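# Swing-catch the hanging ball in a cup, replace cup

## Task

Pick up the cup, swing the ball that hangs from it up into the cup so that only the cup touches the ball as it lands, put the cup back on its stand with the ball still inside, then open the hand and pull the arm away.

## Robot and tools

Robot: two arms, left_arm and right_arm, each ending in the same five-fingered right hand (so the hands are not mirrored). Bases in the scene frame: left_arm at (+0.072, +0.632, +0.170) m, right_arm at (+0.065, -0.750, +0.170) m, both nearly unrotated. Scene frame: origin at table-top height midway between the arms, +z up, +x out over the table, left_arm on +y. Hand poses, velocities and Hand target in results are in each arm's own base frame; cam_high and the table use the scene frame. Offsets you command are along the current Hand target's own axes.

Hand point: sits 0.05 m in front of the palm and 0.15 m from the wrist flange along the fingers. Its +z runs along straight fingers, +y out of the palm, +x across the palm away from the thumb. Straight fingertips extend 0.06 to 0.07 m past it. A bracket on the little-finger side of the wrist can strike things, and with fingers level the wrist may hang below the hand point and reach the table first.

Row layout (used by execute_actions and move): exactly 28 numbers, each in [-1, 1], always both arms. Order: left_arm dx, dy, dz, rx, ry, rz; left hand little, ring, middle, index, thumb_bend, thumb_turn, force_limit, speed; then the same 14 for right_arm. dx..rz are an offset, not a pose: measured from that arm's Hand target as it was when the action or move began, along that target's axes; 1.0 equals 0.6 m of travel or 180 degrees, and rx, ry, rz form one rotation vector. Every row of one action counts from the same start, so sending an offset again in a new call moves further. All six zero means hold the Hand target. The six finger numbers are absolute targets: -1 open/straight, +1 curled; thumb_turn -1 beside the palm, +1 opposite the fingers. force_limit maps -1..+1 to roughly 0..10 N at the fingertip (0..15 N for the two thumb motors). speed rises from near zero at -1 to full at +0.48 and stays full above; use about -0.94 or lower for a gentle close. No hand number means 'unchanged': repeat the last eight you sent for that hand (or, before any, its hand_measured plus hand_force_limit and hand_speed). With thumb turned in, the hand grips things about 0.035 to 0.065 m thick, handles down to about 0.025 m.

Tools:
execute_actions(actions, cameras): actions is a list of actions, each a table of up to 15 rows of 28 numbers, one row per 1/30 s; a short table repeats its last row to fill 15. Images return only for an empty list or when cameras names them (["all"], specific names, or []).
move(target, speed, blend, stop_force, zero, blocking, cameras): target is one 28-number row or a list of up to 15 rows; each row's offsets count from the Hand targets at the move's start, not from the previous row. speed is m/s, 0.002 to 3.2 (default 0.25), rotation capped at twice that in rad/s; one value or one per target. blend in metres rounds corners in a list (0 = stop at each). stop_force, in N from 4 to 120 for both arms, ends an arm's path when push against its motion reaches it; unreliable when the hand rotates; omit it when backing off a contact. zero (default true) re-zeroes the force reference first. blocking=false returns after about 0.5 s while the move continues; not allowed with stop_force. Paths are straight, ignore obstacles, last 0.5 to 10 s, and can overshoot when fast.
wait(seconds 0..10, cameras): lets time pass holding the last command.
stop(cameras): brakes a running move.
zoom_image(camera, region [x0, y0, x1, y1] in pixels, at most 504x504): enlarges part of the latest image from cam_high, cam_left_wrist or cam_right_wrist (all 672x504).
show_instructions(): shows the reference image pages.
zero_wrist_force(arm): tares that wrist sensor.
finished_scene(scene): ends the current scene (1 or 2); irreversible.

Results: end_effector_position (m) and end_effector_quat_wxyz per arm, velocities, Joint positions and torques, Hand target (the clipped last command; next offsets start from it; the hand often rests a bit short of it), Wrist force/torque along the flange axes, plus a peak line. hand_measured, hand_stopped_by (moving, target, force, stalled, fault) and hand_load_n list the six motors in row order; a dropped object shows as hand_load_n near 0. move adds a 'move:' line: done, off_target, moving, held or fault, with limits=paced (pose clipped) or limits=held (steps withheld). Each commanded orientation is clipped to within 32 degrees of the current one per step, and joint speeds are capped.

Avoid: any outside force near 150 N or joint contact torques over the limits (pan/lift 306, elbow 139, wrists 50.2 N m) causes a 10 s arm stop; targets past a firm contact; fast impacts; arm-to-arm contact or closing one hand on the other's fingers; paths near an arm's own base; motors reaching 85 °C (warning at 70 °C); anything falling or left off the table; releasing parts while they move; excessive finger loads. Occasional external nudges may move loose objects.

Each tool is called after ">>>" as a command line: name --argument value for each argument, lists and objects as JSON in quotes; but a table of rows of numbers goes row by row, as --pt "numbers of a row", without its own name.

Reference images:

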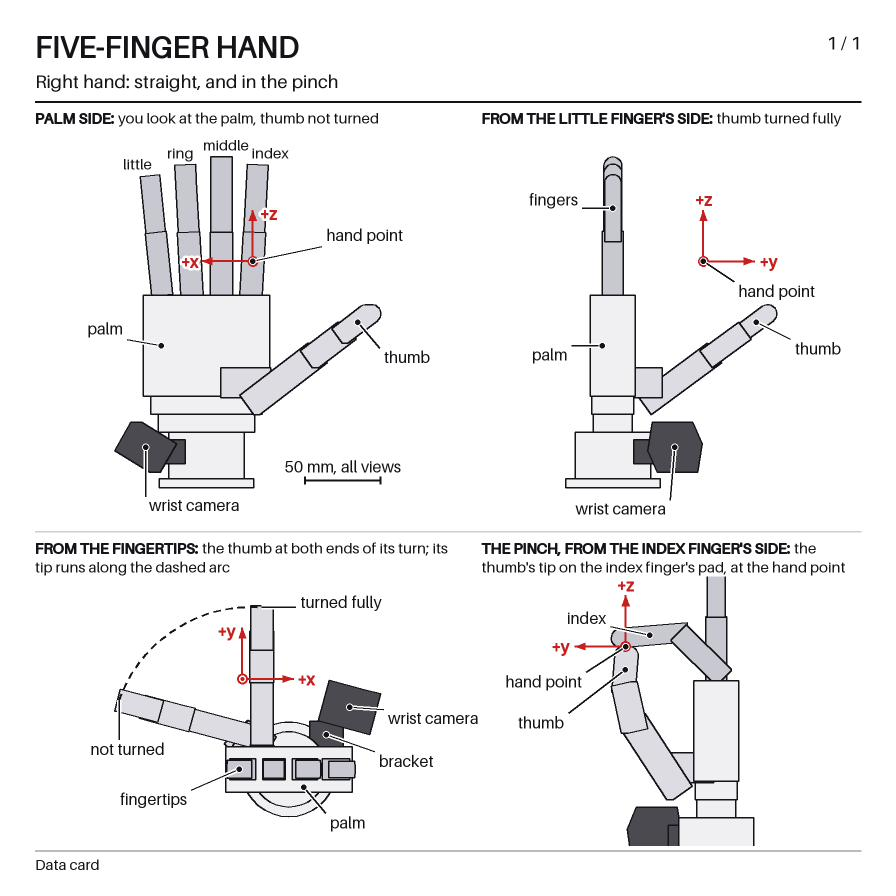

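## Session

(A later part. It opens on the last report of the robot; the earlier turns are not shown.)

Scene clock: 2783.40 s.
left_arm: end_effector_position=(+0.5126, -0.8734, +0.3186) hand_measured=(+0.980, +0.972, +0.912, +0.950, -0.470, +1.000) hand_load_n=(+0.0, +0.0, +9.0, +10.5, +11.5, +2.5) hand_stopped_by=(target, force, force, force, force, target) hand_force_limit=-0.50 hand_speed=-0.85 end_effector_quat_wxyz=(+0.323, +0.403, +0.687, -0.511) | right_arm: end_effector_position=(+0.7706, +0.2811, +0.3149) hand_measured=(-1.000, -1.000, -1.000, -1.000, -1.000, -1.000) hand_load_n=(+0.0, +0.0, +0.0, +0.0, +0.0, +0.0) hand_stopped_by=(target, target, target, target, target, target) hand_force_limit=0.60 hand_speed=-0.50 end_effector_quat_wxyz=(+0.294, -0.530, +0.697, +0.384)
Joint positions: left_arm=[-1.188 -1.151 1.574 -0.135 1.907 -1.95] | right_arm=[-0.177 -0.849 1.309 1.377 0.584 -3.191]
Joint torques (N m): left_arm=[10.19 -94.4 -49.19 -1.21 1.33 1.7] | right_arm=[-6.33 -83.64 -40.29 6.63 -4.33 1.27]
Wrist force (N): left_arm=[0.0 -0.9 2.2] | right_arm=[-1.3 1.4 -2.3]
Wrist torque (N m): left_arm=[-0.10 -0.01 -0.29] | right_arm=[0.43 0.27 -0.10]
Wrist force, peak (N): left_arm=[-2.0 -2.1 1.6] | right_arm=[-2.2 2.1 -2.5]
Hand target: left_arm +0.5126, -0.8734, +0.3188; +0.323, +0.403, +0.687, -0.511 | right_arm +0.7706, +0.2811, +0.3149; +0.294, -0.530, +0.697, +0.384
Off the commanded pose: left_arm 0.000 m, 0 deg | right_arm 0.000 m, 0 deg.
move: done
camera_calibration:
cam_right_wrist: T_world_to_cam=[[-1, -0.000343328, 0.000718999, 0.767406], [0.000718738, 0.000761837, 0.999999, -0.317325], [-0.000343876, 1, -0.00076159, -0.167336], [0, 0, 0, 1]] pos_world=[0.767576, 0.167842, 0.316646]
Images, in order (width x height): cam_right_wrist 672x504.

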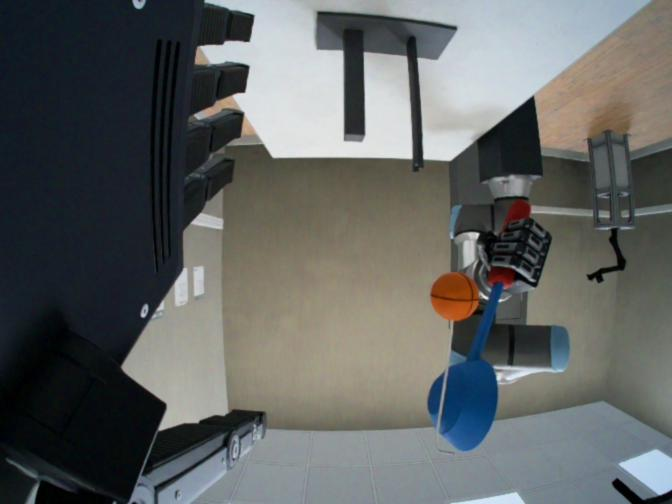

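>>> wait --seconds 0.1 --cameras '["cam_high","cam_right_wrist"]'

>>> wait --seconds 0.25 --cameras '["cam_high","cam_right_wrist"]'

>>> wait --seconds 0.25 --cameras '["cam_high","cam_right_wrist"]'

Scene clock: 2802.70 s.
left_arm: end_effector_position=(+0.5126, -0.8734, +0.3188) hand_measured=(+0.980, +0.972, +0.912, +0.950, -0.470, +1.000) hand_load_n=(-0.5, +0.0, +9.0, +10.5, +12.0, +2.5) hand_stopped_by=(target, force, force, force, force, target) hand_force_limit=-0.50 hand_speed=-0.85 end_effector_quat_wxyz=(+0.323, +0.403, +0.687, -0.511) | right_arm: end_effector_position=(+0.7706, +0.2811, +0.3149) hand_measured=(-1.000, -1.000, -1.000, -1.000, -1.000, -1.000) hand_load_n=(+0.0, +0.0, +0.0, +0.0, +0.0, +0.0) hand_stopped_by=(target, target, target, target, target, target) hand_force_limit=0.60 hand_speed=-0.50 end_effector_quat_wxyz=(+0.294, -0.530, +0.697, +0.384)
Joint positions: left_arm=[-1.188 -1.151 1.574 -0.135 1.907 -1.95] | right_arm=[-0.177 -0.849 1.309 1.377 0.584 -3.191]
Joint torques (N m): left_arm=[8.34 -95.54 -51.07 -2.21 1 3.8] | right_arm=[-8.16 -81.62 -39.5 6.74 -4.23 1.51]
Wrist force (N): left_arm=[0.1 -0.7 2.2] | right_arm=[-1.6 1.7 -1.8]
Wrist torque (N m): left_arm=[-0.07 -0.04 -0.28] | right_arm=[0.44 0.30 -0.11]
Wrist force, peak (N): left_arm=[0.4 -1.3 2.8] | right_arm=[-1.9 2.4 -2.8]
Hand target: left_arm +0.5126, -0.8734, +0.3188; +0.323, +0.403, +0.687, -0.511 | right_arm +0.7706, +0.2811, +0.3149; +0.294, -0.530, +0.697, +0.384
Off the commanded pose: left_arm 0.000 m, 0 deg | right_arm 0.000 m, 0 deg.
wait: 0.10 s; at rest from the start
camera_calibration:
cam_right_wrist: T_world_to_cam=[[-1, -0.000343328, 0.000718999, 0.767406], [0.000718738, 0.000761837, 0.999999, -0.317325], [-0.000343876, 1, -0.00076159, -0.167336], [0, 0, 0, 1]] pos_world=[0.767576, 0.167842, 0.316646]
Images, in order (width x height): cam_high 672x504, cam_right_wrist 672x504.

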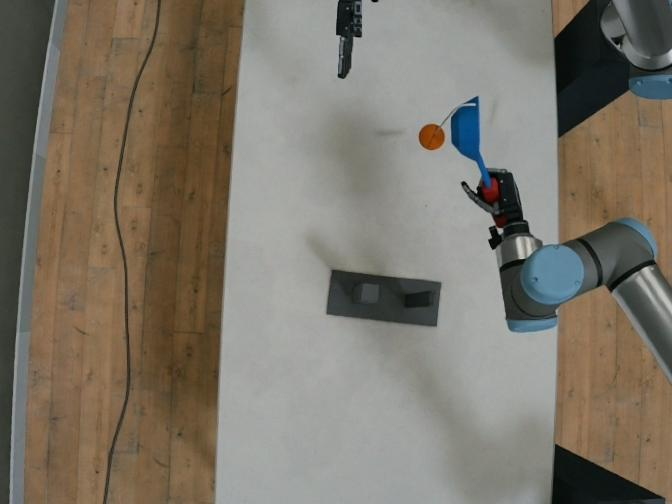

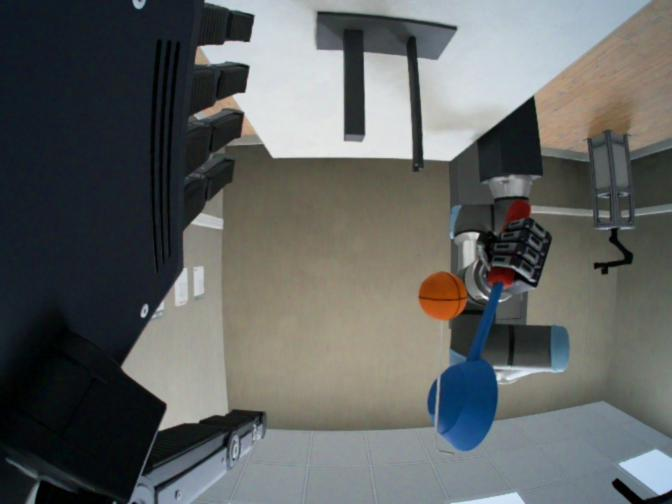

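Scene clock: 2802.97 s.
left_arm: end_effector_position=(+0.5126, -0.8734, +0.3188) hand_measured=(+0.980, +0.972, +0.912, +0.950, -0.470, +1.000) hand_load_n=(+0.0, +0.5, +9.5, +11.0, +11.5, +2.5) hand_stopped_by=(target, force, force, force, force, target) hand_force_limit=-0.50 hand_speed=-0.85 end_effector_quat_wxyz=(+0.323, +0.403, +0.687, -0.511) | right_arm: end_effector_position=(+0.7706, +0.2811, +0.3149) hand_measured=(-1.000, -1.000, -1.000, -1.000, -1.000, -1.000) hand_load_n=(+0.0, +0.0, +0.0, +0.0, +0.0, +0.0) hand_stopped_by=(target, target, target, target, target, target) hand_force_limit=0.60 hand_speed=-0.50 end_effector_quat_wxyz=(+0.294, -0.530, +0.697, +0.384)
Joint positions: left_arm=[-1.188 -1.151 1.574 -0.135 1.907 -1.95] | right_arm=[-0.177 -0.849 1.309 1.377 0.584 -3.191]
Joint torques (N m): left_arm=[9.26 -94.1 -50.58 -2.27 1.35 3.87] | right_arm=[-6.25 -82.43 -39.43 6.64 -3.98 1.7]
Wrist force (N): left_arm=[0.1 -0.9 2.4] | right_arm=[-1.8 1.8 -1.7]
Wrist torque (N m): left_arm=[-0.12 0.00 -0.31] | right_arm=[0.45 0.33 -0.12]
Wrist force, peak (N): left_arm=[0.7 -0.8 2.5] | right_arm=[-1.9 1.8 -2.3]
Hand target: left_arm +0.5126, -0.8734, +0.3188; +0.323, +0.403, +0.687, -0.511 | right_arm +0.7706, +0.2811, +0.3149; +0.294, -0.530, +0.697, +0.384
Off the commanded pose: left_arm 0.000 m, 0 deg | right_arm 0.000 m, 0 deg.
wait: 0.27 s; at rest by 0.17 s
camera_calibration:
cam_right_wrist: T_world_to_cam=[[-1, -0.000343328, 0.000718999, 0.767406], [0.000718738, 0.000761837, 0.999999, -0.317325], [-0.000343876, 1, -0.00076159, -0.167336], [0, 0, 0, 1]] pos_world=[0.767576, 0.167842, 0.316646]
Images, in order (width x height): cam_high 672x504, cam_right_wrist 672x504.

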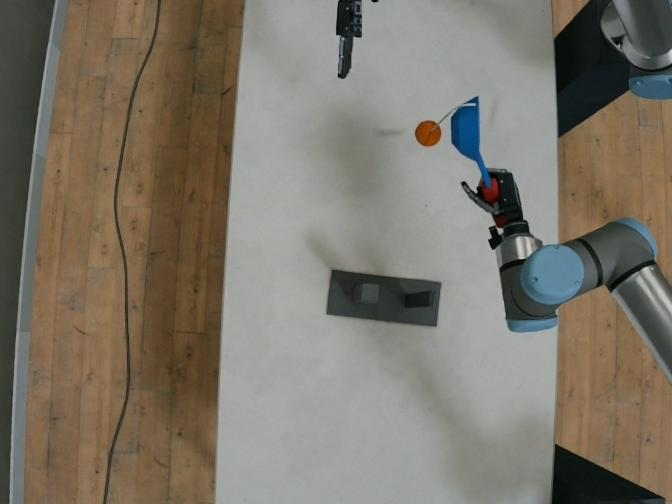

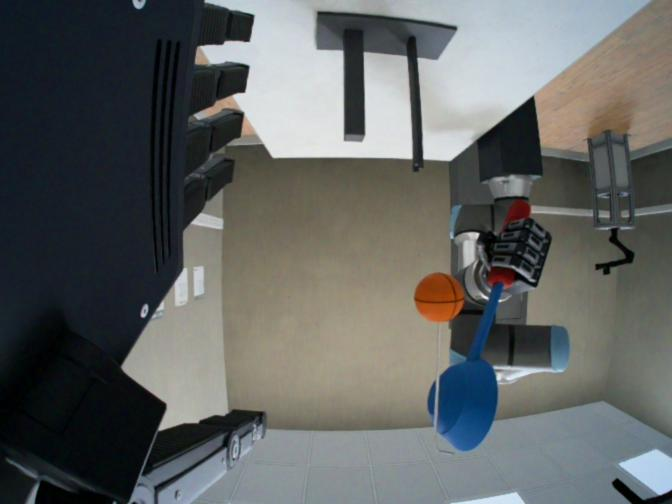

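Scene clock: 2803.23 s.
left_arm: end_effector_position=(+0.5126, -0.8734, +0.3188) hand_measured=(+0.980, +0.972, +0.912, +0.950, -0.470, +1.000) hand_load_n=(+0.0, +0.5, +9.0, +11.0, +12.0, +2.5) hand_stopped_by=(target, force, force, force, force, target) hand_force_limit=-0.50 hand_speed=-0.85 end_effector_quat_wxyz=(+0.323, +0.403, +0.687, -0.511) | right_arm: end_effector_position=(+0.7706, +0.2811, +0.3149) hand_measured=(-1.000, -1.000, -1.000, -1.000, -1.000, -1.000) hand_load_n=(+0.0, +0.0, +0.0, +0.0, +0.0, +0.0) hand_stopped_by=(target, target, target, target, target, target) hand_force_limit=0.60 hand_speed=-0.50 end_effector_quat_wxyz=(+0.294, -0.530, +0.697, +0.384)
Joint positions: left_arm=[-1.188 -1.151 1.574 -0.135 1.907 -1.95] | right_arm=[-0.177 -0.849 1.309 1.377 0.584 -3.191]
Joint torques (N m): left_arm=[8.26 -94.79 -50.7 -1.89 1.27 3.71] | right_arm=[-6.62 -83.43 -39.91 6.6 -3.98 1.44]
Wrist force (N): left_arm=[0.0 -0.7 2.5] | right_arm=[-1.5 2.1 -2.2]
Wrist torque (N m): left_arm=[-0.09 0.00 -0.30] | right_arm=[0.53 0.30 -0.10]
Wrist force, peak (N): left_arm=[0.0 -0.7 2.5] | right_arm=[-2.1 1.9 -2.0]
Hand target: left_arm +0.5126, -0.8734, +0.3188; +0.323, +0.403, +0.687, -0.511 | right_arm +0.7706, +0.2811, +0.3149; +0.294, -0.530, +0.697, +0.384
Off the commanded pose: left_arm 0.000 m, 0 deg | right_arm 0.000 m, 0 deg.
wait: 0.27 s; at rest by 0.17 s
camera_calibration:
cam_right_wrist: T_world_to_cam=[[-1, -0.000343328, 0.000718999, 0.767406], [0.000718738, 0.000761837, 0.999999, -0.317325], [-0.000343876, 1, -0.00076159, -0.167336], [0, 0, 0, 1]] pos_world=[0.767576, 0.167842, 0.316646]
Images, in order (width x height): cam_high 672x504, cam_right_wrist 672x504.

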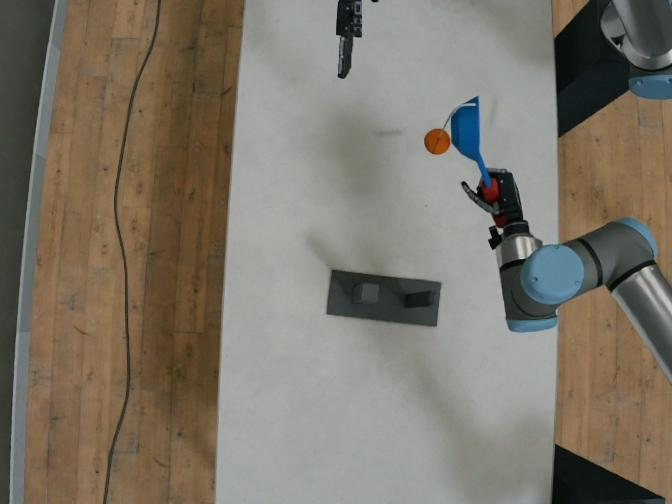

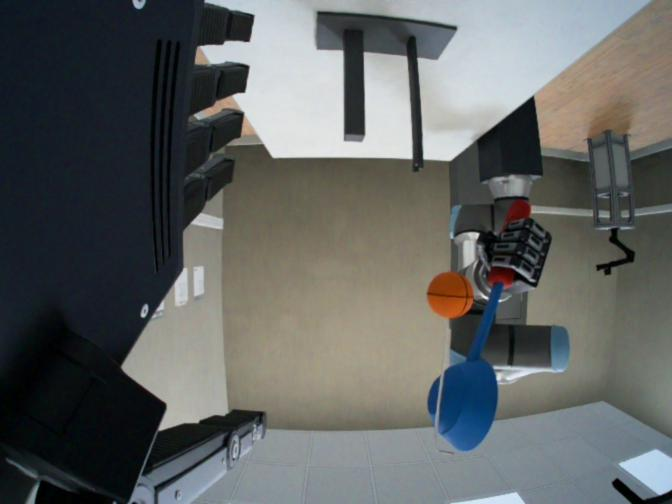

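>>> move --target '[0,0,0,0,0,0.12,0.98,0.98,0.97,0.97,0.89,1,-0.5,-0.85,0,0,0,0,0,0,-1,-1,-1,-1,-1,-1,0.6,-0.5]' --speed 0.1 --cameras '["cam_right_wrist","cam_high"]'

>>> zoom_image --camera "cam_right_wrist" --region '[340, 220, 600, 480]'

>>> zoom_image --camera "cam_high" --region '[380, 60, 560, 240]'

Scene clock: 2825.90 s.
left_arm: end_effector_position=(+0.5127, -0.8733, +0.3187) hand_measured=(+0.980, +0.972, +0.912, +0.950, -0.470, +1.000) hand_load_n=(+0.0, +0.5, +9.5, +10.5, +11.5, +2.5) hand_stopped_by=(target, force, force, force, force, target) hand_force_limit=-0.50 hand_speed=-0.85 end_effector_quat_wxyz=(+0.413, +0.525, +0.599, -0.442) | right_arm: end_effector_position=(+0.7706, +0.2811, +0.3149) hand_measured=(-1.000, -1.000, -1.000, -1.000, -1.000, -1.000) hand_load_n=(+0.0, +0.0, +0.0, +0.0, +0.0, +0.0) hand_stopped_by=(target, target, target, target, target, target) hand_force_limit=0.60 hand_speed=-0.50 end_effector_quat_wxyz=(+0.294, -0.530, +0.697, +0.384)
Joint positions: left_arm=[-1.179 -1.139 1.602 -0.174 1.916 -1.57] | right_arm=[-0.177 -0.849 1.309 1.377 0.584 -3.191]
Joint torques (N m): left_arm=[-5.38 -80.64 -43.13 0.36 -0.93 -1.15] | right_arm=[-5.59 -84.8 -39.53 6.36 -4.01 1.75]
Wrist force (N): left_arm=[0.8 -1.4 2.7] | right_arm=[-1.3 1.6 -1.9]
Wrist torque (N m): left_arm=[-0.15 -0.14 -0.13] | right_arm=[0.43 0.26 -0.10]
Wrist force, peak (N): left_arm=[0.6 -1.3 2.9] | right_arm=[-1.9 2.1 -2.7]
Hand target: left_arm +0.5126, -0.8734, +0.3188; +0.413, +0.525, +0.599, -0.442 | right_arm +0.7706, +0.2811, +0.3149; +0.294, -0.530, +0.697, +0.384
Off the commanded pose: left_arm 0.000 m, 0 deg | right_arm 0.000 m, 0 deg.
move: done
camera_calibration:
cam_right_wrist: T_world_to_cam=[[-1, -0.000343328, 0.000718999, 0.767406], [0.000718738, 0.000761837, 0.999999, -0.317325], [-0.000343876, 1, -0.00076159, -0.167336], [0, 0, 0, 1]] pos_world=[0.767576, 0.167842, 0.316646]
Images, in order (width x height): cam_high 672x504, cam_right_wrist 672x504.

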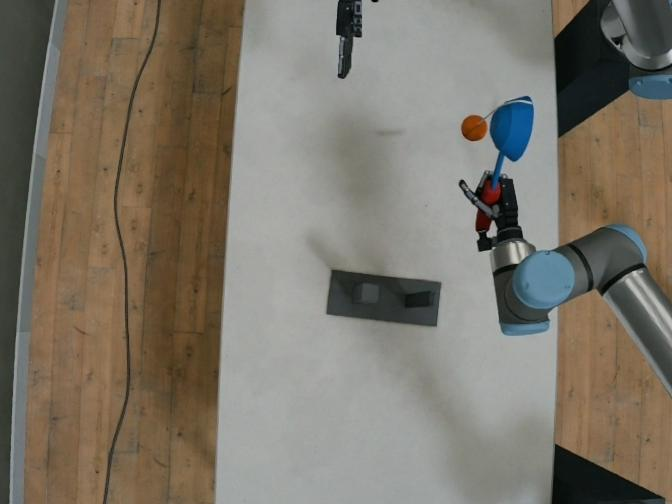

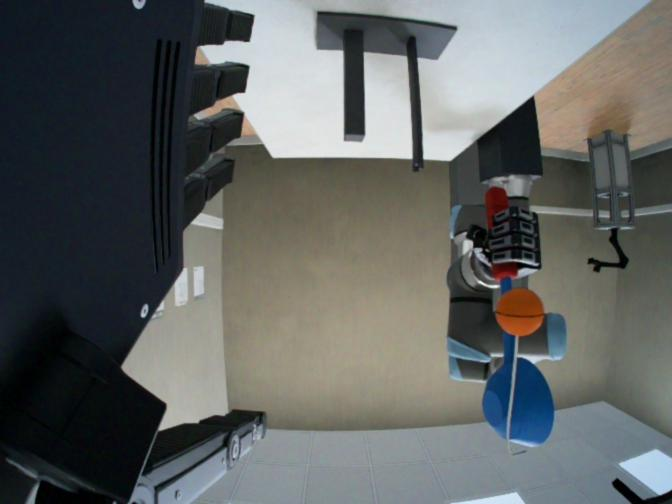

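Scaled by 1.938 from the camera's 672x504 image, which has a finer 960x720 frame.

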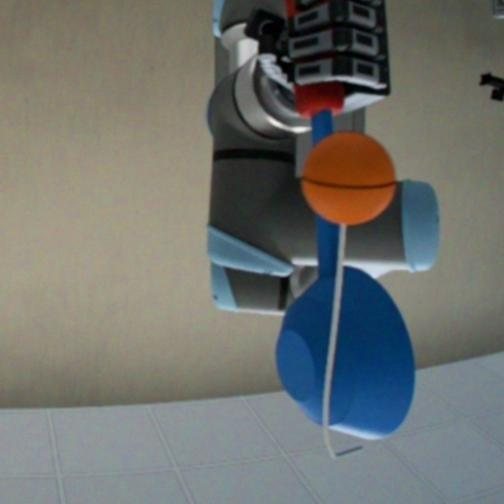

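Scaled by 2.800 from the camera's 672x504 image, which has a finer 960x720 frame.

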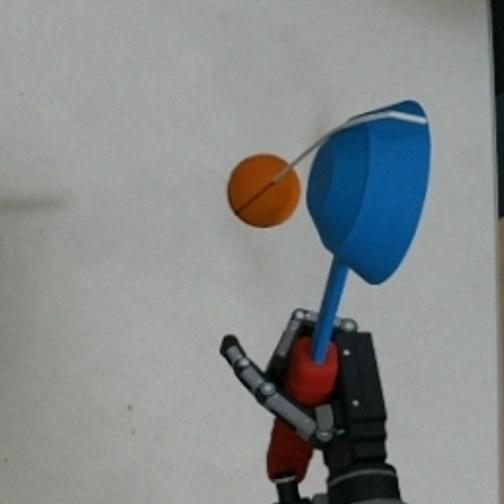

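>>> move --target '[0,0,0,0,0,-0.52,0.98,0.98,0.97,0.97,0.89,1,-0.5,-0.85,0,0,0,0,0,0,-1,-1,-1,-1,-1,-1,0.6,-0.5]' --speed 0.4 --cameras '["cam_right_wrist"]'

>>> wait --seconds 0.1 --cameras '["cam_right_wrist"]'

>>> wait --seconds 0.1 --cameras '["cam_right_wrist"]'

>>> wait --seconds 0.1 --cameras '["cam_right_wrist"]'

>>> wait --seconds 0.1 --cameras '["cam_right_wrist"]'

>>> wait --seconds 0.1 --cameras '["cam_right_wrist"]'

>>> wait --seconds 0.1 --cameras '["cam_right_wrist"]'

>>> wait --seconds 0.1 --cameras '["cam_right_wrist"]'

>>> wait --seconds 0.1 --cameras '["cam_right_wrist"]'

>>> wait --seconds 0.1 --cameras '["cam_right_wrist", "cam_high"]'

Scene clock: 2884.33 s.
left_arm: end_effector_position=(+0.5128, -0.8734, +0.3187) hand_measured=(+0.980, +0.972, +0.912, +0.950, -0.470, +1.000) hand_load_n=(+0.0, +0.5, +9.0, +11.0, +12.0, +3.0) hand_stopped_by=(target, force, force, force, force, target) hand_force_limit=-0.50 hand_speed=-0.85 end_effector_quat_wxyz=(-0.039, -0.078, +0.793, -0.604) | right_arm: end_effector_position=(+0.7706, +0.2811, +0.3149) hand_measured=(-1.000, -1.000, -1.000, -1.000, -1.000, -1.000) hand_load_n=(+0.0, +0.0, +0.0, +0.0, -0.5, +0.0) hand_stopped_by=(target, target, target, target, target, target) hand_force_limit=0.60 hand_speed=-0.50 end_effector_quat_wxyz=(+0.294, -0.530, +0.697, +0.384)
Joint positions: left_arm=[-1.139 -1.121 1.415 0 1.954 -3.191] | right_arm=[-0.177 -0.849 1.309 1.377 0.584 -3.191]
Joint torques (N m): left_arm=[-11.6 -97.88 -31.12 -3.35 -2.06 -3.63] | right_arm=[-5.26 -81.68 -40.5 6.69 -4.25 1.79]
Wrist force (N): left_arm=[-1.7 0.2 2.2] | right_arm=[-1.4 1.8 -1.8]
Wrist torque (N m): left_arm=[0.00 0.18 -0.71] | right_arm=[0.46 0.26 -0.09]
Wrist force, peak (N): left_arm=[0.6 -1.5 3.2] | right_arm=[-2.0 2.4 -2.5]
Hand target: left_arm +0.5126, -0.8734, +0.3188; -0.039, -0.078, +0.793, -0.604 | right_arm +0.7706, +0.2811, +0.3149; +0.294, -0.530, +0.697, +0.384
Off the commanded pose: left_arm 0.000 m, 0 deg | right_arm 0.000 m, 0 deg.
move: done
camera_calibration:
cam_right_wrist: T_world_to_cam=[[-1, -0.000343328, 0.000718999, 0.767406], [0.000718738, 0.000761837, 0.999999, -0.317325], [-0.000343876, 1, -0.00076159, -0.167336], [0, 0, 0, 1]] pos_world=[0.767576, 0.167842, 0.316646]
Images, in order (width x height): cam_right_wrist 672x504.

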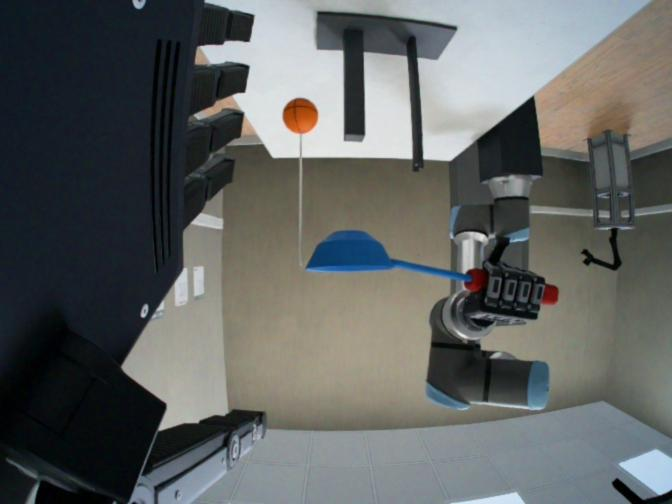

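Scene clock: 2884.43 s.
left_arm: end_effector_position=(+0.5127, -0.8734, +0.3188) hand_measured=(+0.980, +0.972, +0.912, +0.950, -0.470, +1.000) hand_load_n=(+0.0, +0.0, +9.0, +11.0, +12.0, +2.5) hand_stopped_by=(target, force, force, force, force, target) hand_force_limit=-0.50 hand_speed=-0.85 end_effector_quat_wxyz=(-0.039, -0.078, +0.793, -0.604) | right_arm: end_effector_position=(+0.7706, +0.2811, +0.3149) hand_measured=(-1.000, -1.000, -1.000, -1.000, -1.000, -1.000) hand_load_n=(+0.0, +0.0, +0.0, +0.0, +0.0, +0.0) hand_stopped_by=(target, target, target, target, target, target) hand_force_limit=0.60 hand_speed=-0.50 end_effector_quat_wxyz=(+0.294, -0.530, +0.697, +0.384)
Joint positions: left_arm=[-1.139 -1.122 1.415 0 1.954 -3.191] | right_arm=[-0.177 -0.849 1.309 1.377 0.584 -3.191]
Joint torques (N m): left_arm=[-13.56 -98.52 -29.85 -3.49 -2.26 -3.89] | right_arm=[-6.03 -82.28 -40.2 6.66 -3.88 1.98]
Wrist force (N): left_arm=[-2.1 0.4 2.0] | right_arm=[-1.8 1.7 -2.3]
Wrist torque (N m): left_arm=[0.05 0.26 -0.72] | right_arm=[0.46 0.33 -0.12]
Wrist force, peak (N): left_arm=[-2.1 0.4 2.0] | right_arm=[-1.8 1.7 -2.3]
Hand target: left_arm +0.5126, -0.8734, +0.3188; -0.039, -0.078, +0.793, -0.604 | right_arm +0.7706, +0.2811, +0.3149; +0.294, -0.530, +0.697, +0.384
Off the commanded pose: left_arm 0.000 m, 0 deg | right_arm 0.000 m, 0 deg.
wait: 0.10 s; no rest
camera_calibration:
cam_right_wrist: T_world_to_cam=[[-1, -0.000343328, 0.000718999, 0.767406], [0.000718738, 0.000761837, 0.999999, -0.317325], [-0.000343876, 1, -0.00076159, -0.167336], [0, 0, 0, 1]] pos_world=[0.767576, 0.167842, 0.316646]
Images, in order (width x height): cam_right_wrist 672x504.

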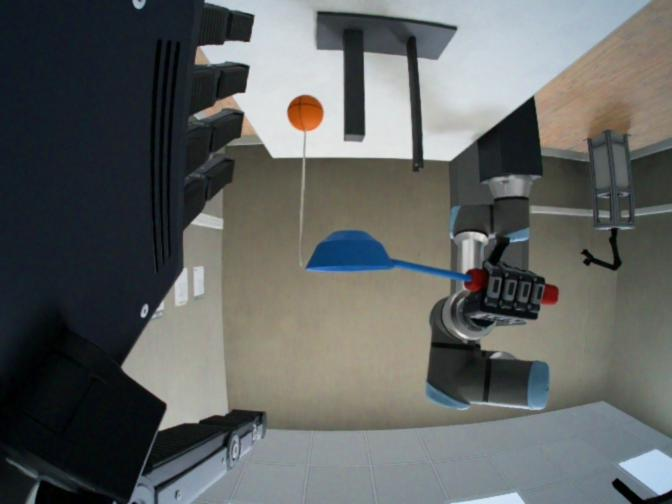

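Scene clock: 2884.53 s.
left_arm: end_effector_position=(+0.5127, -0.8734, +0.3188) hand_measured=(+0.980, +0.972, +0.912, +0.950, -0.470, +1.000) hand_load_n=(+0.0, +0.0, +9.0, +11.0, +11.5, +2.5) hand_stopped_by=(target, force, force, force, force, target) hand_force_limit=-0.50 hand_speed=-0.85 end_effector_quat_wxyz=(-0.039, -0.078, +0.793, -0.604) | right_arm: end_effector_position=(+0.7706, +0.2811, +0.3149) hand_measured=(-1.000, -1.000, -1.000, -1.000, -1.000, -1.000) hand_load_n=(+0.0, +0.0, +0.0, +0.0, +0.0, +0.0) hand_stopped_by=(target, target, target, target, target, target) hand_force_limit=0.60 hand_speed=-0.50 end_effector_quat_wxyz=(+0.294, -0.530, +0.697, +0.384)
Joint positions: left_arm=[-1.139 -1.122 1.415 0 1.954 -3.191] | right_arm=[-0.177 -0.849 1.309 1.377 0.584 -3.191]
Joint torques (N m): left_arm=[-10.51 -98.77 -30.88 -3.2 -2.11 -3.75] | right_arm=[-5.47 -84.95 -40.16 6.39 -4 1.99]
Wrist force (N): left_arm=[-2.0 0.2 2.2] | right_arm=[-1.0 2.3 -2.0]
Wrist torque (N m): left_arm=[0.00 0.24 -0.70] | right_arm=[0.53 0.21 -0.06]
Wrist force, peak (N): left_arm=[-2.0 0.2 2.2] | right_arm=[-1.6 1.7 -2.4]
Hand target: left_arm +0.5126, -0.8734, +0.3188; -0.039, -0.078, +0.793, -0.604 | right_arm +0.7706, +0.2811, +0.3149; +0.294, -0.530, +0.697, +0.384
Off the commanded pose: left_arm 0.000 m, 0 deg | right_arm 0.000 m, 0 deg.
wait: 0.10 s; no rest
camera_calibration:
cam_right_wrist: T_world_to_cam=[[-1, -0.000343328, 0.000718999, 0.767406], [0.000718738, 0.000761837, 0.999999, -0.317325], [-0.000343876, 1, -0.00076159, -0.167336], [0, 0, 0, 1]] pos_world=[0.767576, 0.167842, 0.316646]
Images, in order (width x height): cam_right_wrist 672x504.

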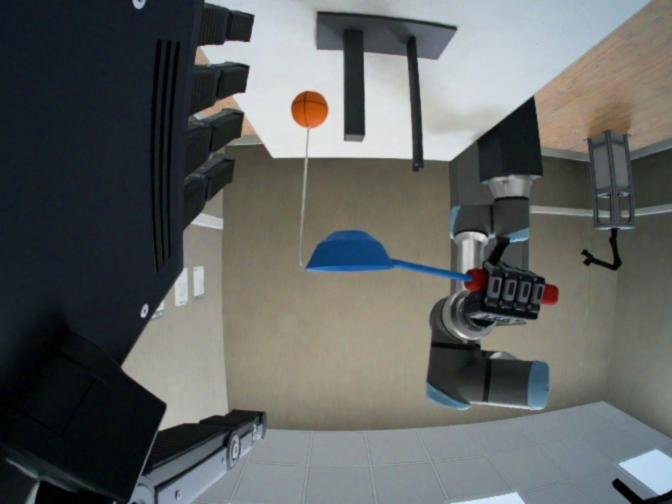

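Scene clock: 2884.63 s.
left_arm: end_effector_position=(+0.5127, -0.8734, +0.3188) hand_measured=(+0.980, +0.972, +0.912, +0.950, -0.470, +1.000) hand_load_n=(+0.0, +0.0, +9.0, +11.0, +11.5, +2.5) hand_stopped_by=(target, force, force, force, force, target) hand_force_limit=-0.50 hand_speed=-0.85 end_effector_quat_wxyz=(-0.039, -0.078, +0.793, -0.604) | right_arm: end_effector_position=(+0.7706, +0.2811, +0.3149) hand_measured=(-1.000, -1.000, -1.000, -1.000, -1.000, -1.000) hand_load_n=(+0.0, +0.0, +0.5, +0.0, +0.0, +0.0) hand_stopped_by=(target, target, target, target, target, target) hand_force_limit=0.60 hand_speed=-0.50 end_effector_quat_wxyz=(+0.294, -0.530, +0.697, +0.384)
Joint positions: left_arm=[-1.139 -1.122 1.415 0 1.954 -3.191] | right_arm=[-0.177 -0.849 1.309 1.377 0.584 -3.191]
Joint torques (N m): left_arm=[-10.46 -100.41 -30.25 -3.37 -2.17 -4.01] | right_arm=[-4.54 -85.44 -39.73 6.67 -3.97 2.11]
Wrist force (N): left_arm=[-1.7 0.2 2.4] | right_arm=[-1.7 1.5 -2.3]
Wrist torque (N m): left_arm=[0.00 0.19 -0.68] | right_arm=[0.43 0.33 -0.13]
Wrist force, peak (N): left_arm=[-1.7 0.2 2.4] | right_arm=[-1.8 1.9 -2.2]
Hand target: left_arm +0.5126, -0.8734, +0.3188; -0.039, -0.078, +0.793, -0.604 | right_arm +0.7706, +0.2811, +0.3149; +0.294, -0.530, +0.697, +0.384
Off the commanded pose: left_arm 0.000 m, 0 deg | right_arm 0.000 m, 0 deg.
wait: 0.10 s; no rest
camera_calibration:
cam_right_wrist: T_world_to_cam=[[-1, -0.000343328, 0.000718999, 0.767406], [0.000718738, 0.000761837, 0.999999, -0.317325], [-0.000343876, 1, -0.00076159, -0.167336], [0, 0, 0, 1]] pos_world=[0.767576, 0.167842, 0.316646]
Images, in order (width x height): cam_right_wrist 672x504.

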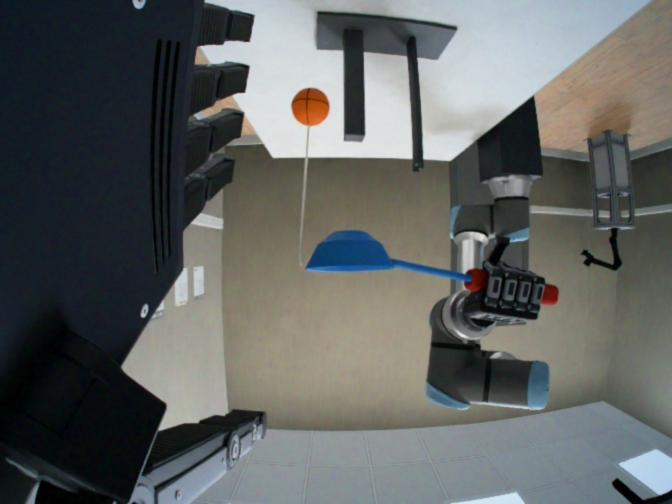

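Scene clock: 2884.73 s.
left_arm: end_effector_position=(+0.5127, -0.8734, +0.3188) hand_measured=(+0.980, +0.972, +0.912, +0.950, -0.470, +1.000) hand_load_n=(+0.0, +0.0, +9.0, +11.0, +11.5, +2.5) hand_stopped_by=(target, force, force, force, force, target) hand_force_limit=-0.50 hand_speed=-0.85 end_effector_quat_wxyz=(-0.039, -0.078, +0.793, -0.604) | right_arm: end_effector_position=(+0.7706, +0.2811, +0.3149) hand_measured=(-1.000, -1.000, -1.000, -1.000, -1.000, -1.000) hand_load_n=(+0.0, +0.0, +0.0, +0.0, +0.0, +0.0) hand_stopped_by=(target, target, target, target, target, target) hand_force_limit=0.60 hand_speed=-0.50 end_effector_quat_wxyz=(+0.294, -0.530, +0.697, +0.384)
Joint positions: left_arm=[-1.139 -1.122 1.415 0 1.954 -3.191] | right_arm=[-0.177 -0.849 1.309 1.377 0.584 -3.191]
Joint torques (N m): left_arm=[-12.23 -99.09 -30.62 -3.6 -2.45 -3.8] | right_arm=[-3.03 -83.37 -40.27 6.58 -3.97 1.85]
Wrist force (N): left_arm=[-1.5 0.4 1.9] | right_arm=[-1.8 1.5 -2.1]
Wrist torque (N m): left_arm=[0.05 0.18 -0.66] | right_arm=[0.43 0.35 -0.13]
Wrist force, peak (N): left_arm=[-1.6 0.1 2.4] | right_arm=[-2.0 1.9 -2.0]
Hand target: left_arm +0.5126, -0.8734, +0.3188; -0.039, -0.078, +0.793, -0.604 | right_arm +0.7706, +0.2811, +0.3149; +0.294, -0.530, +0.697, +0.384
Off the commanded pose: left_arm 0.000 m, 0 deg | right_arm 0.000 m, 0 deg.
wait: 0.10 s; no rest
camera_calibration:
cam_right_wrist: T_world_to_cam=[[-1, -0.000343328, 0.000718999, 0.767406], [0.000718738, 0.000761837, 0.999999, -0.317325], [-0.000343876, 1, -0.00076159, -0.167336], [0, 0, 0, 1]] pos_world=[0.767576, 0.167842, 0.316646]
Images, in order (width x height): cam_right_wrist 672x504.

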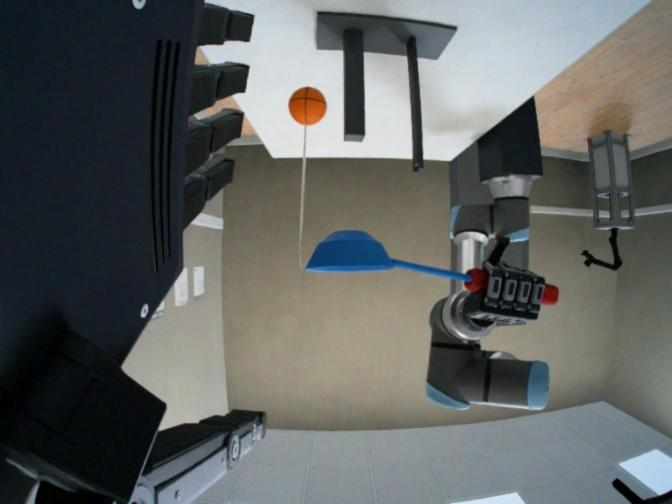

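Scene clock: 2884.83 s.
left_arm: end_effector_position=(+0.5126, -0.8734, +0.3188) hand_measured=(+0.980, +0.972, +0.912, +0.950, -0.470, +1.000) hand_load_n=(+0.0, +0.5, +9.0, +11.0, +12.0, +2.5) hand_stopped_by=(target, force, force, force, force, target) hand_force_limit=-0.50 hand_speed=-0.85 end_effector_quat_wxyz=(-0.039, -0.078, +0.793, -0.604) | right_arm: end_effector_position=(+0.7706, +0.2811, +0.3149) hand_measured=(-1.000, -1.000, -1.000, -1.000, -1.000, -1.000) hand_load_n=(+0.0, +0.0, +0.0, +0.0, +0.0, +0.0) hand_stopped_by=(target, target, target, target, target, target) hand_force_limit=0.60 hand_speed=-0.50 end_effector_quat_wxyz=(+0.294, -0.530, +0.697, +0.384)
Joint positions: left_arm=[-1.139 -1.122 1.415 0 1.954 -3.191] | right_arm=[-0.177 -0.849 1.309 1.377 0.584 -3.191]
Joint torques (N m): left_arm=[-9.71 -98.67 -30.84 -3.56 -2.05 -3.68] | right_arm=[-4.12 -84.02 -40.64 6.28 -4.03 2.34]
Wrist force (N): left_arm=[-2.0 0.7 2.3] | right_arm=[-1.4 2.1 -2.2]
Wrist torque (N m): left_arm=[0.06 0.23 -0.68] | right_arm=[0.53 0.29 -0.09]
Wrist force, peak (N): left_arm=[-2.0 0.7 2.3] | right_arm=[-1.4 2.1 -2.2]
Hand target: left_arm +0.5126, -0.8734, +0.3188; -0.039, -0.078, +0.793, -0.604 | right_arm +0.7706, +0.2811, +0.3149; +0.294, -0.530, +0.697, +0.384
Off the commanded pose: left_arm 0.000 m, 0 deg | right_arm 0.000 m, 0 deg.
wait: 0.10 s; no rest
camera_calibration:
cam_right_wrist: T_world_to_cam=[[-1, -0.000343328, 0.000718999, 0.767406], [0.000718738, 0.000761837, 0.999999, -0.317325], [-0.000343876, 1, -0.00076159, -0.167336], [0, 0, 0, 1]] pos_world=[0.767576, 0.167842, 0.316646]
Images, in order (width x height): cam_right_wrist 672x504.

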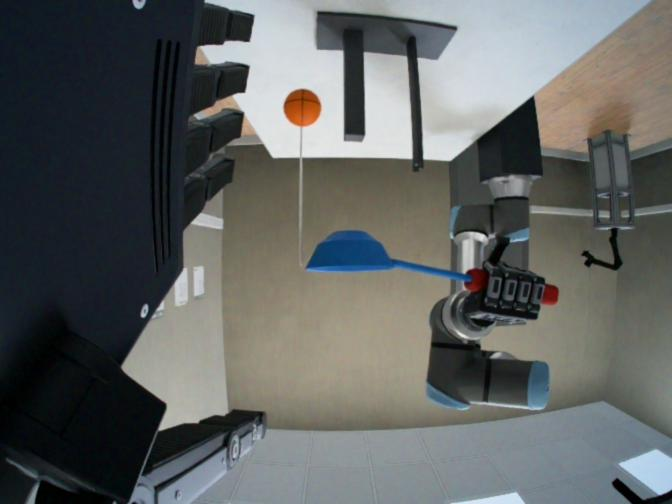

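Scene clock: 2884.93 s.
left_arm: end_effector_position=(+0.5126, -0.8734, +0.3188) hand_measured=(+0.980, +0.972, +0.912, +0.950, -0.470, +1.000) hand_load_n=(+0.0, +0.0, +9.0, +11.0, +12.0, +3.0) hand_stopped_by=(target, force, force, force, force, target) hand_force_limit=-0.50 hand_speed=-0.85 end_effector_quat_wxyz=(-0.039, -0.078, +0.793, -0.604) | right_arm: end_effector_position=(+0.7706, +0.2811, +0.3149) hand_measured=(-1.000, -1.000, -1.000, -1.000, -1.000, -1.000) hand_load_n=(+0.0, +0.0, +0.0, +0.0, +0.0, +0.0) hand_stopped_by=(target, target, target, target, target, target) hand_force_limit=0.60 hand_speed=-0.50 end_effector_quat_wxyz=(+0.294, -0.530, +0.697, +0.384)
Joint positions: left_arm=[-1.139 -1.122 1.415 0 1.954 -3.191] | right_arm=[-0.177 -0.849 1.309 1.377 0.584 -3.191]
Joint torques (N m): left_arm=[-11.12 -100.85 -30.76 -3.43 -2.55 -3.8] | right_arm=[-3.39 -85.13 -39.76 6.63 -4.24 1.9]
Wrist force (N): left_arm=[-1.9 0.6 2.0] | right_arm=[-1.3 2.2 -2.1]
Wrist torque (N m): left_arm=[0.07 0.23 -0.68] | right_arm=[0.54 0.27 -0.08]
Wrist force, peak (N): left_arm=[-1.9 0.6 2.0] | right_arm=[-1.7 1.9 -2.5]
Hand target: left_arm +0.5126, -0.8734, +0.3188; -0.039, -0.078, +0.793, -0.604 | right_arm +0.7706, +0.2811, +0.3149; +0.294, -0.530, +0.697, +0.384
Off the commanded pose: left_arm 0.000 m, 0 deg | right_arm 0.000 m, 0 deg.
wait: 0.10 s; no rest
camera_calibration:
cam_right_wrist: T_world_to_cam=[[-1, -0.000343328, 0.000718999, 0.767406], [0.000718738, 0.000761837, 0.999999, -0.317325], [-0.000343876, 1, -0.00076159, -0.167336], [0, 0, 0, 1]] pos_world=[0.767576, 0.167842, 0.316646]
Images, in order (width x height): cam_right_wrist 672x504.

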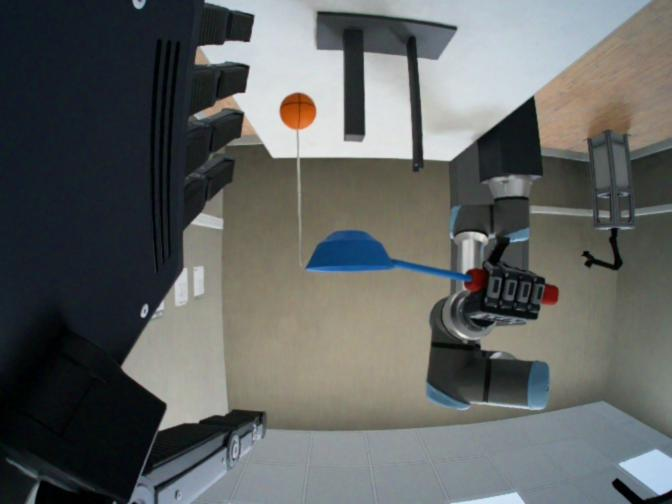

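Scene clock: 2885.03 s.
left_arm: end_effector_position=(+0.5126, -0.8734, +0.3188) hand_measured=(+0.980, +0.972, +0.912, +0.950, -0.470, +1.000) hand_load_n=(+0.0, +0.5, +9.0, +11.0, +11.5, +2.5) hand_stopped_by=(target, force, force, force, force, target) hand_force_limit=-0.50 hand_speed=-0.85 end_effector_quat_wxyz=(-0.039, -0.078, +0.793, -0.604) | right_arm: end_effector_position=(+0.7706, +0.2811, +0.3149) hand_measured=(-1.000, -1.000, -1.000, -1.000, -1.000, -1.000) hand_load_n=(+0.0, +0.0, +0.0, +0.0, +0.0, +0.0) hand_stopped_by=(target, target, target, target, target, target) hand_force_limit=0.60 hand_speed=-0.50 end_effector_quat_wxyz=(+0.294, -0.530, +0.697, +0.384)
Joint positions: left_arm=[-1.139 -1.122 1.415 0 1.954 -3.191] | right_arm=[-0.177 -0.849 1.309 1.377 0.584 -3.191]
Joint torques (N m): left_arm=[-13.52 -100.77 -30.79 -3.13 -2.18 -3.57] | right_arm=[-3.73 -84.29 -40 6.35 -4.02 2.04]
Wrist force (N): left_arm=[-1.7 0.3 2.0] | right_arm=[-1.9 1.8 -2.0]
Wrist torque (N m): left_arm=[0.03 0.20 -0.68] | right_arm=[0.46 0.35 -0.13]
Wrist force, peak (N): left_arm=[-1.7 0.0 2.2] | right_arm=[-1.7 1.9 -2.5]
Hand target: left_arm +0.5126, -0.8734, +0.3188; -0.039, -0.078, +0.793, -0.604 | right_arm +0.7706, +0.2811, +0.3149; +0.294, -0.530, +0.697, +0.384
Off the commanded pose: left_arm 0.000 m, 0 deg | right_arm 0.000 m, 0 deg.
wait: 0.10 s; no rest
camera_calibration:
cam_right_wrist: T_world_to_cam=[[-1, -0.000343328, 0.000718999, 0.767406], [0.000718738, 0.000761837, 0.999999, -0.317325], [-0.000343876, 1, -0.00076159, -0.167336], [0, 0, 0, 1]] pos_world=[0.767576, 0.167842, 0.316646]
Images, in order (width x height): cam_right_wrist 672x504.

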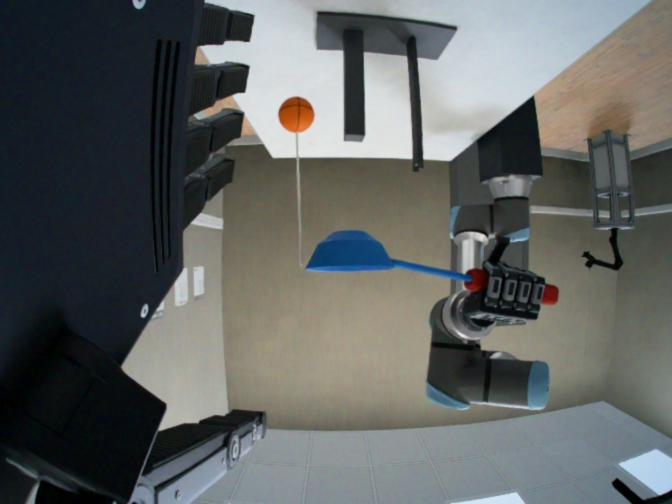

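Scene clock: 2885.13 s.
left_arm: end_effector_position=(+0.5126, -0.8734, +0.3188) hand_measured=(+0.980, +0.972, +0.912, +0.950, -0.470, +1.000) hand_load_n=(+0.0, +0.5, +9.0, +10.5, +11.5, +2.5) hand_stopped_by=(target, force, force, force, force, target) hand_force_limit=-0.50 hand_speed=-0.85 end_effector_quat_wxyz=(-0.039, -0.078, +0.793, -0.604) | right_arm: end_effector_position=(+0.7706, +0.2811, +0.3149) hand_measured=(-1.000, -1.000, -1.000, -1.000, -1.000, -1.000) hand_load_n=(+0.0, +0.0, +0.0, +0.0, +0.0, +0.0) hand_stopped_by=(target, target, target, target, target, target) hand_force_limit=0.60 hand_speed=-0.50 end_effector_quat_wxyz=(+0.294, -0.530, +0.697, +0.384)
Joint positions: left_arm=[-1.139 -1.122 1.415 0 1.954 -3.191] | right_arm=[-0.177 -0.849 1.309 1.377 0.584 -3.191]
Joint torques (N m): left_arm=[-12.1 -101.75 -30.52 -3.35 -2.11 -3.63] | right_arm=[-2.99 -83.49 -39.86 6.38 -3.9 2.25]
Wrist force (N): left_arm=[-1.7 0.3 2.0] | right_arm=[-1.8 1.9 -2.0]
Wrist torque (N m): left_arm=[0.03 0.18 -0.67] | right_arm=[0.48 0.33 -0.12]
Wrist force, peak (N): left_arm=[-1.7 0.3 2.0] | right_arm=[-1.6 2.0 -2.3]
Hand target: left_arm +0.5126, -0.8734, +0.3188; -0.039, -0.078, +0.793, -0.604 | right_arm +0.7706, +0.2811, +0.3149; +0.294, -0.530, +0.697, +0.384
Off the commanded pose: left_arm 0.000 m, 0 deg | right_arm 0.000 m, 0 deg.
wait: 0.10 s; no rest
camera_calibration:
cam_right_wrist: T_world_to_cam=[[-1, -0.000343328, 0.000718999, 0.767406], [0.000718738, 0.000761837, 0.999999, -0.317325], [-0.000343876, 1, -0.00076159, -0.167336], [0, 0, 0, 1]] pos_world=[0.767576, 0.167842, 0.316646]
Images, in order (width x height): cam_right_wrist 672x504.

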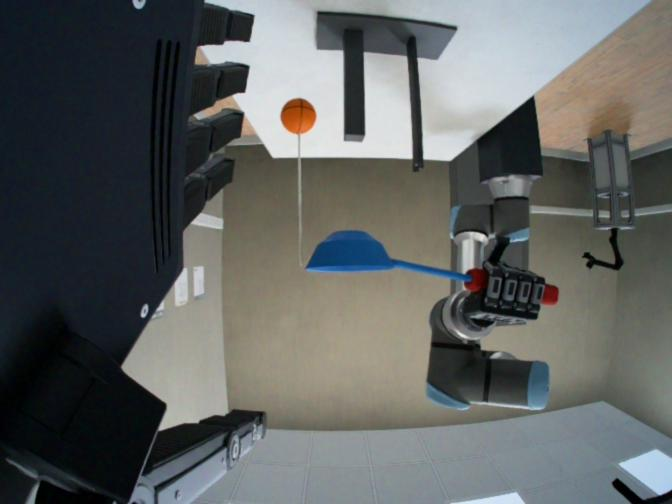

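Scene clock: 2885.23 s.
left_arm: end_effector_position=(+0.5126, -0.8734, +0.3188) hand_measured=(+0.980, +0.972, +0.912, +0.950, -0.470, +1.000) hand_load_n=(+0.0, +0.0, +9.0, +10.5, +11.5, +2.5) hand_stopped_by=(target, force, force, force, force, target) hand_force_limit=-0.50 hand_speed=-0.85 end_effector_quat_wxyz=(-0.039, -0.078, +0.793, -0.604) | right_arm: end_effector_position=(+0.7706, +0.2811, +0.3149) hand_measured=(-1.000, -1.000, -1.000, -1.000, -1.000, -1.000) hand_load_n=(+0.0, +0.0, +0.0, +0.0, +0.0, +0.0) hand_stopped_by=(target, target, target, target, target, target) hand_force_limit=0.60 hand_speed=-0.50 end_effector_quat_wxyz=(+0.294, -0.530, +0.697, +0.384)
Joint positions: left_arm=[-1.139 -1.122 1.415 0 1.954 -3.191] | right_arm=[-0.177 -0.849 1.309 1.377 0.584 -3.191]
Joint torques (N m): left_arm=[-11.58 -100.01 -30.42 -3.48 -2.22 -3.59] | right_arm=[-3.45 -81.97 -40.01 6.43 -3.97 2.28]
Wrist force (N): left_arm=[-2.2 0.4 2.2] | right_arm=[-1.5 1.9 -2.6]
Wrist torque (N m): left_arm=[0.05 0.26 -0.71] | right_arm=[0.52 0.31 -0.11]
Wrist force, peak (N): left_arm=[-2.2 0.4 2.2] | right_arm=[-1.5 1.9 -2.6]
Hand target: left_arm +0.5126, -0.8734, +0.3188; -0.039, -0.078, +0.793, -0.604 | right_arm +0.7706, +0.2811, +0.3149; +0.294, -0.530, +0.697, +0.384
Off the commanded pose: left_arm 0.000 m, 0 deg | right_arm 0.000 m, 0 deg.
wait: 0.10 s; no rest
camera_calibration:
cam_right_wrist: T_world_to_cam=[[-1, -0.000343328, 0.000718999, 0.767406], [0.000718738, 0.000761837, 0.999999, -0.317325], [-0.000343876, 1, -0.00076159, -0.167336], [0, 0, 0, 1]] pos_world=[0.767576, 0.167842, 0.316646]
Images, in order (width x height): cam_high 672x504, cam_right_wrist 672x504.

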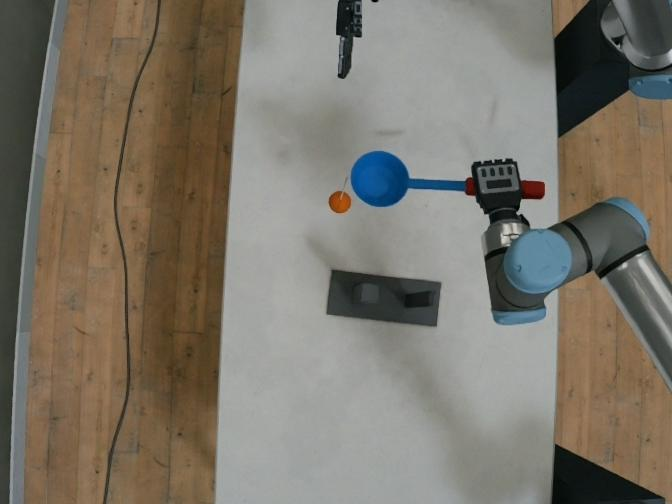

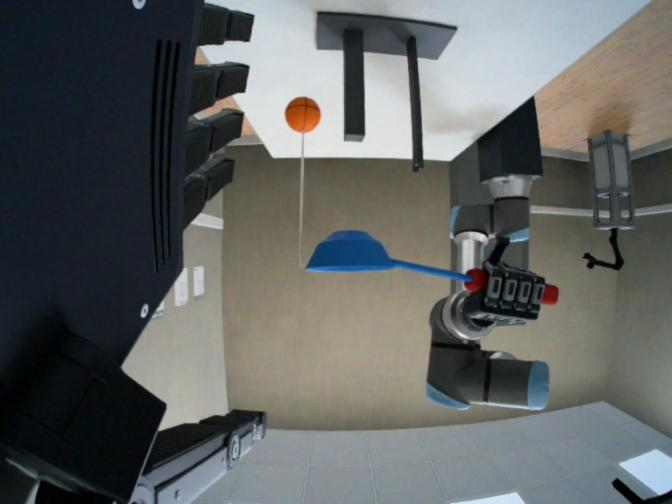

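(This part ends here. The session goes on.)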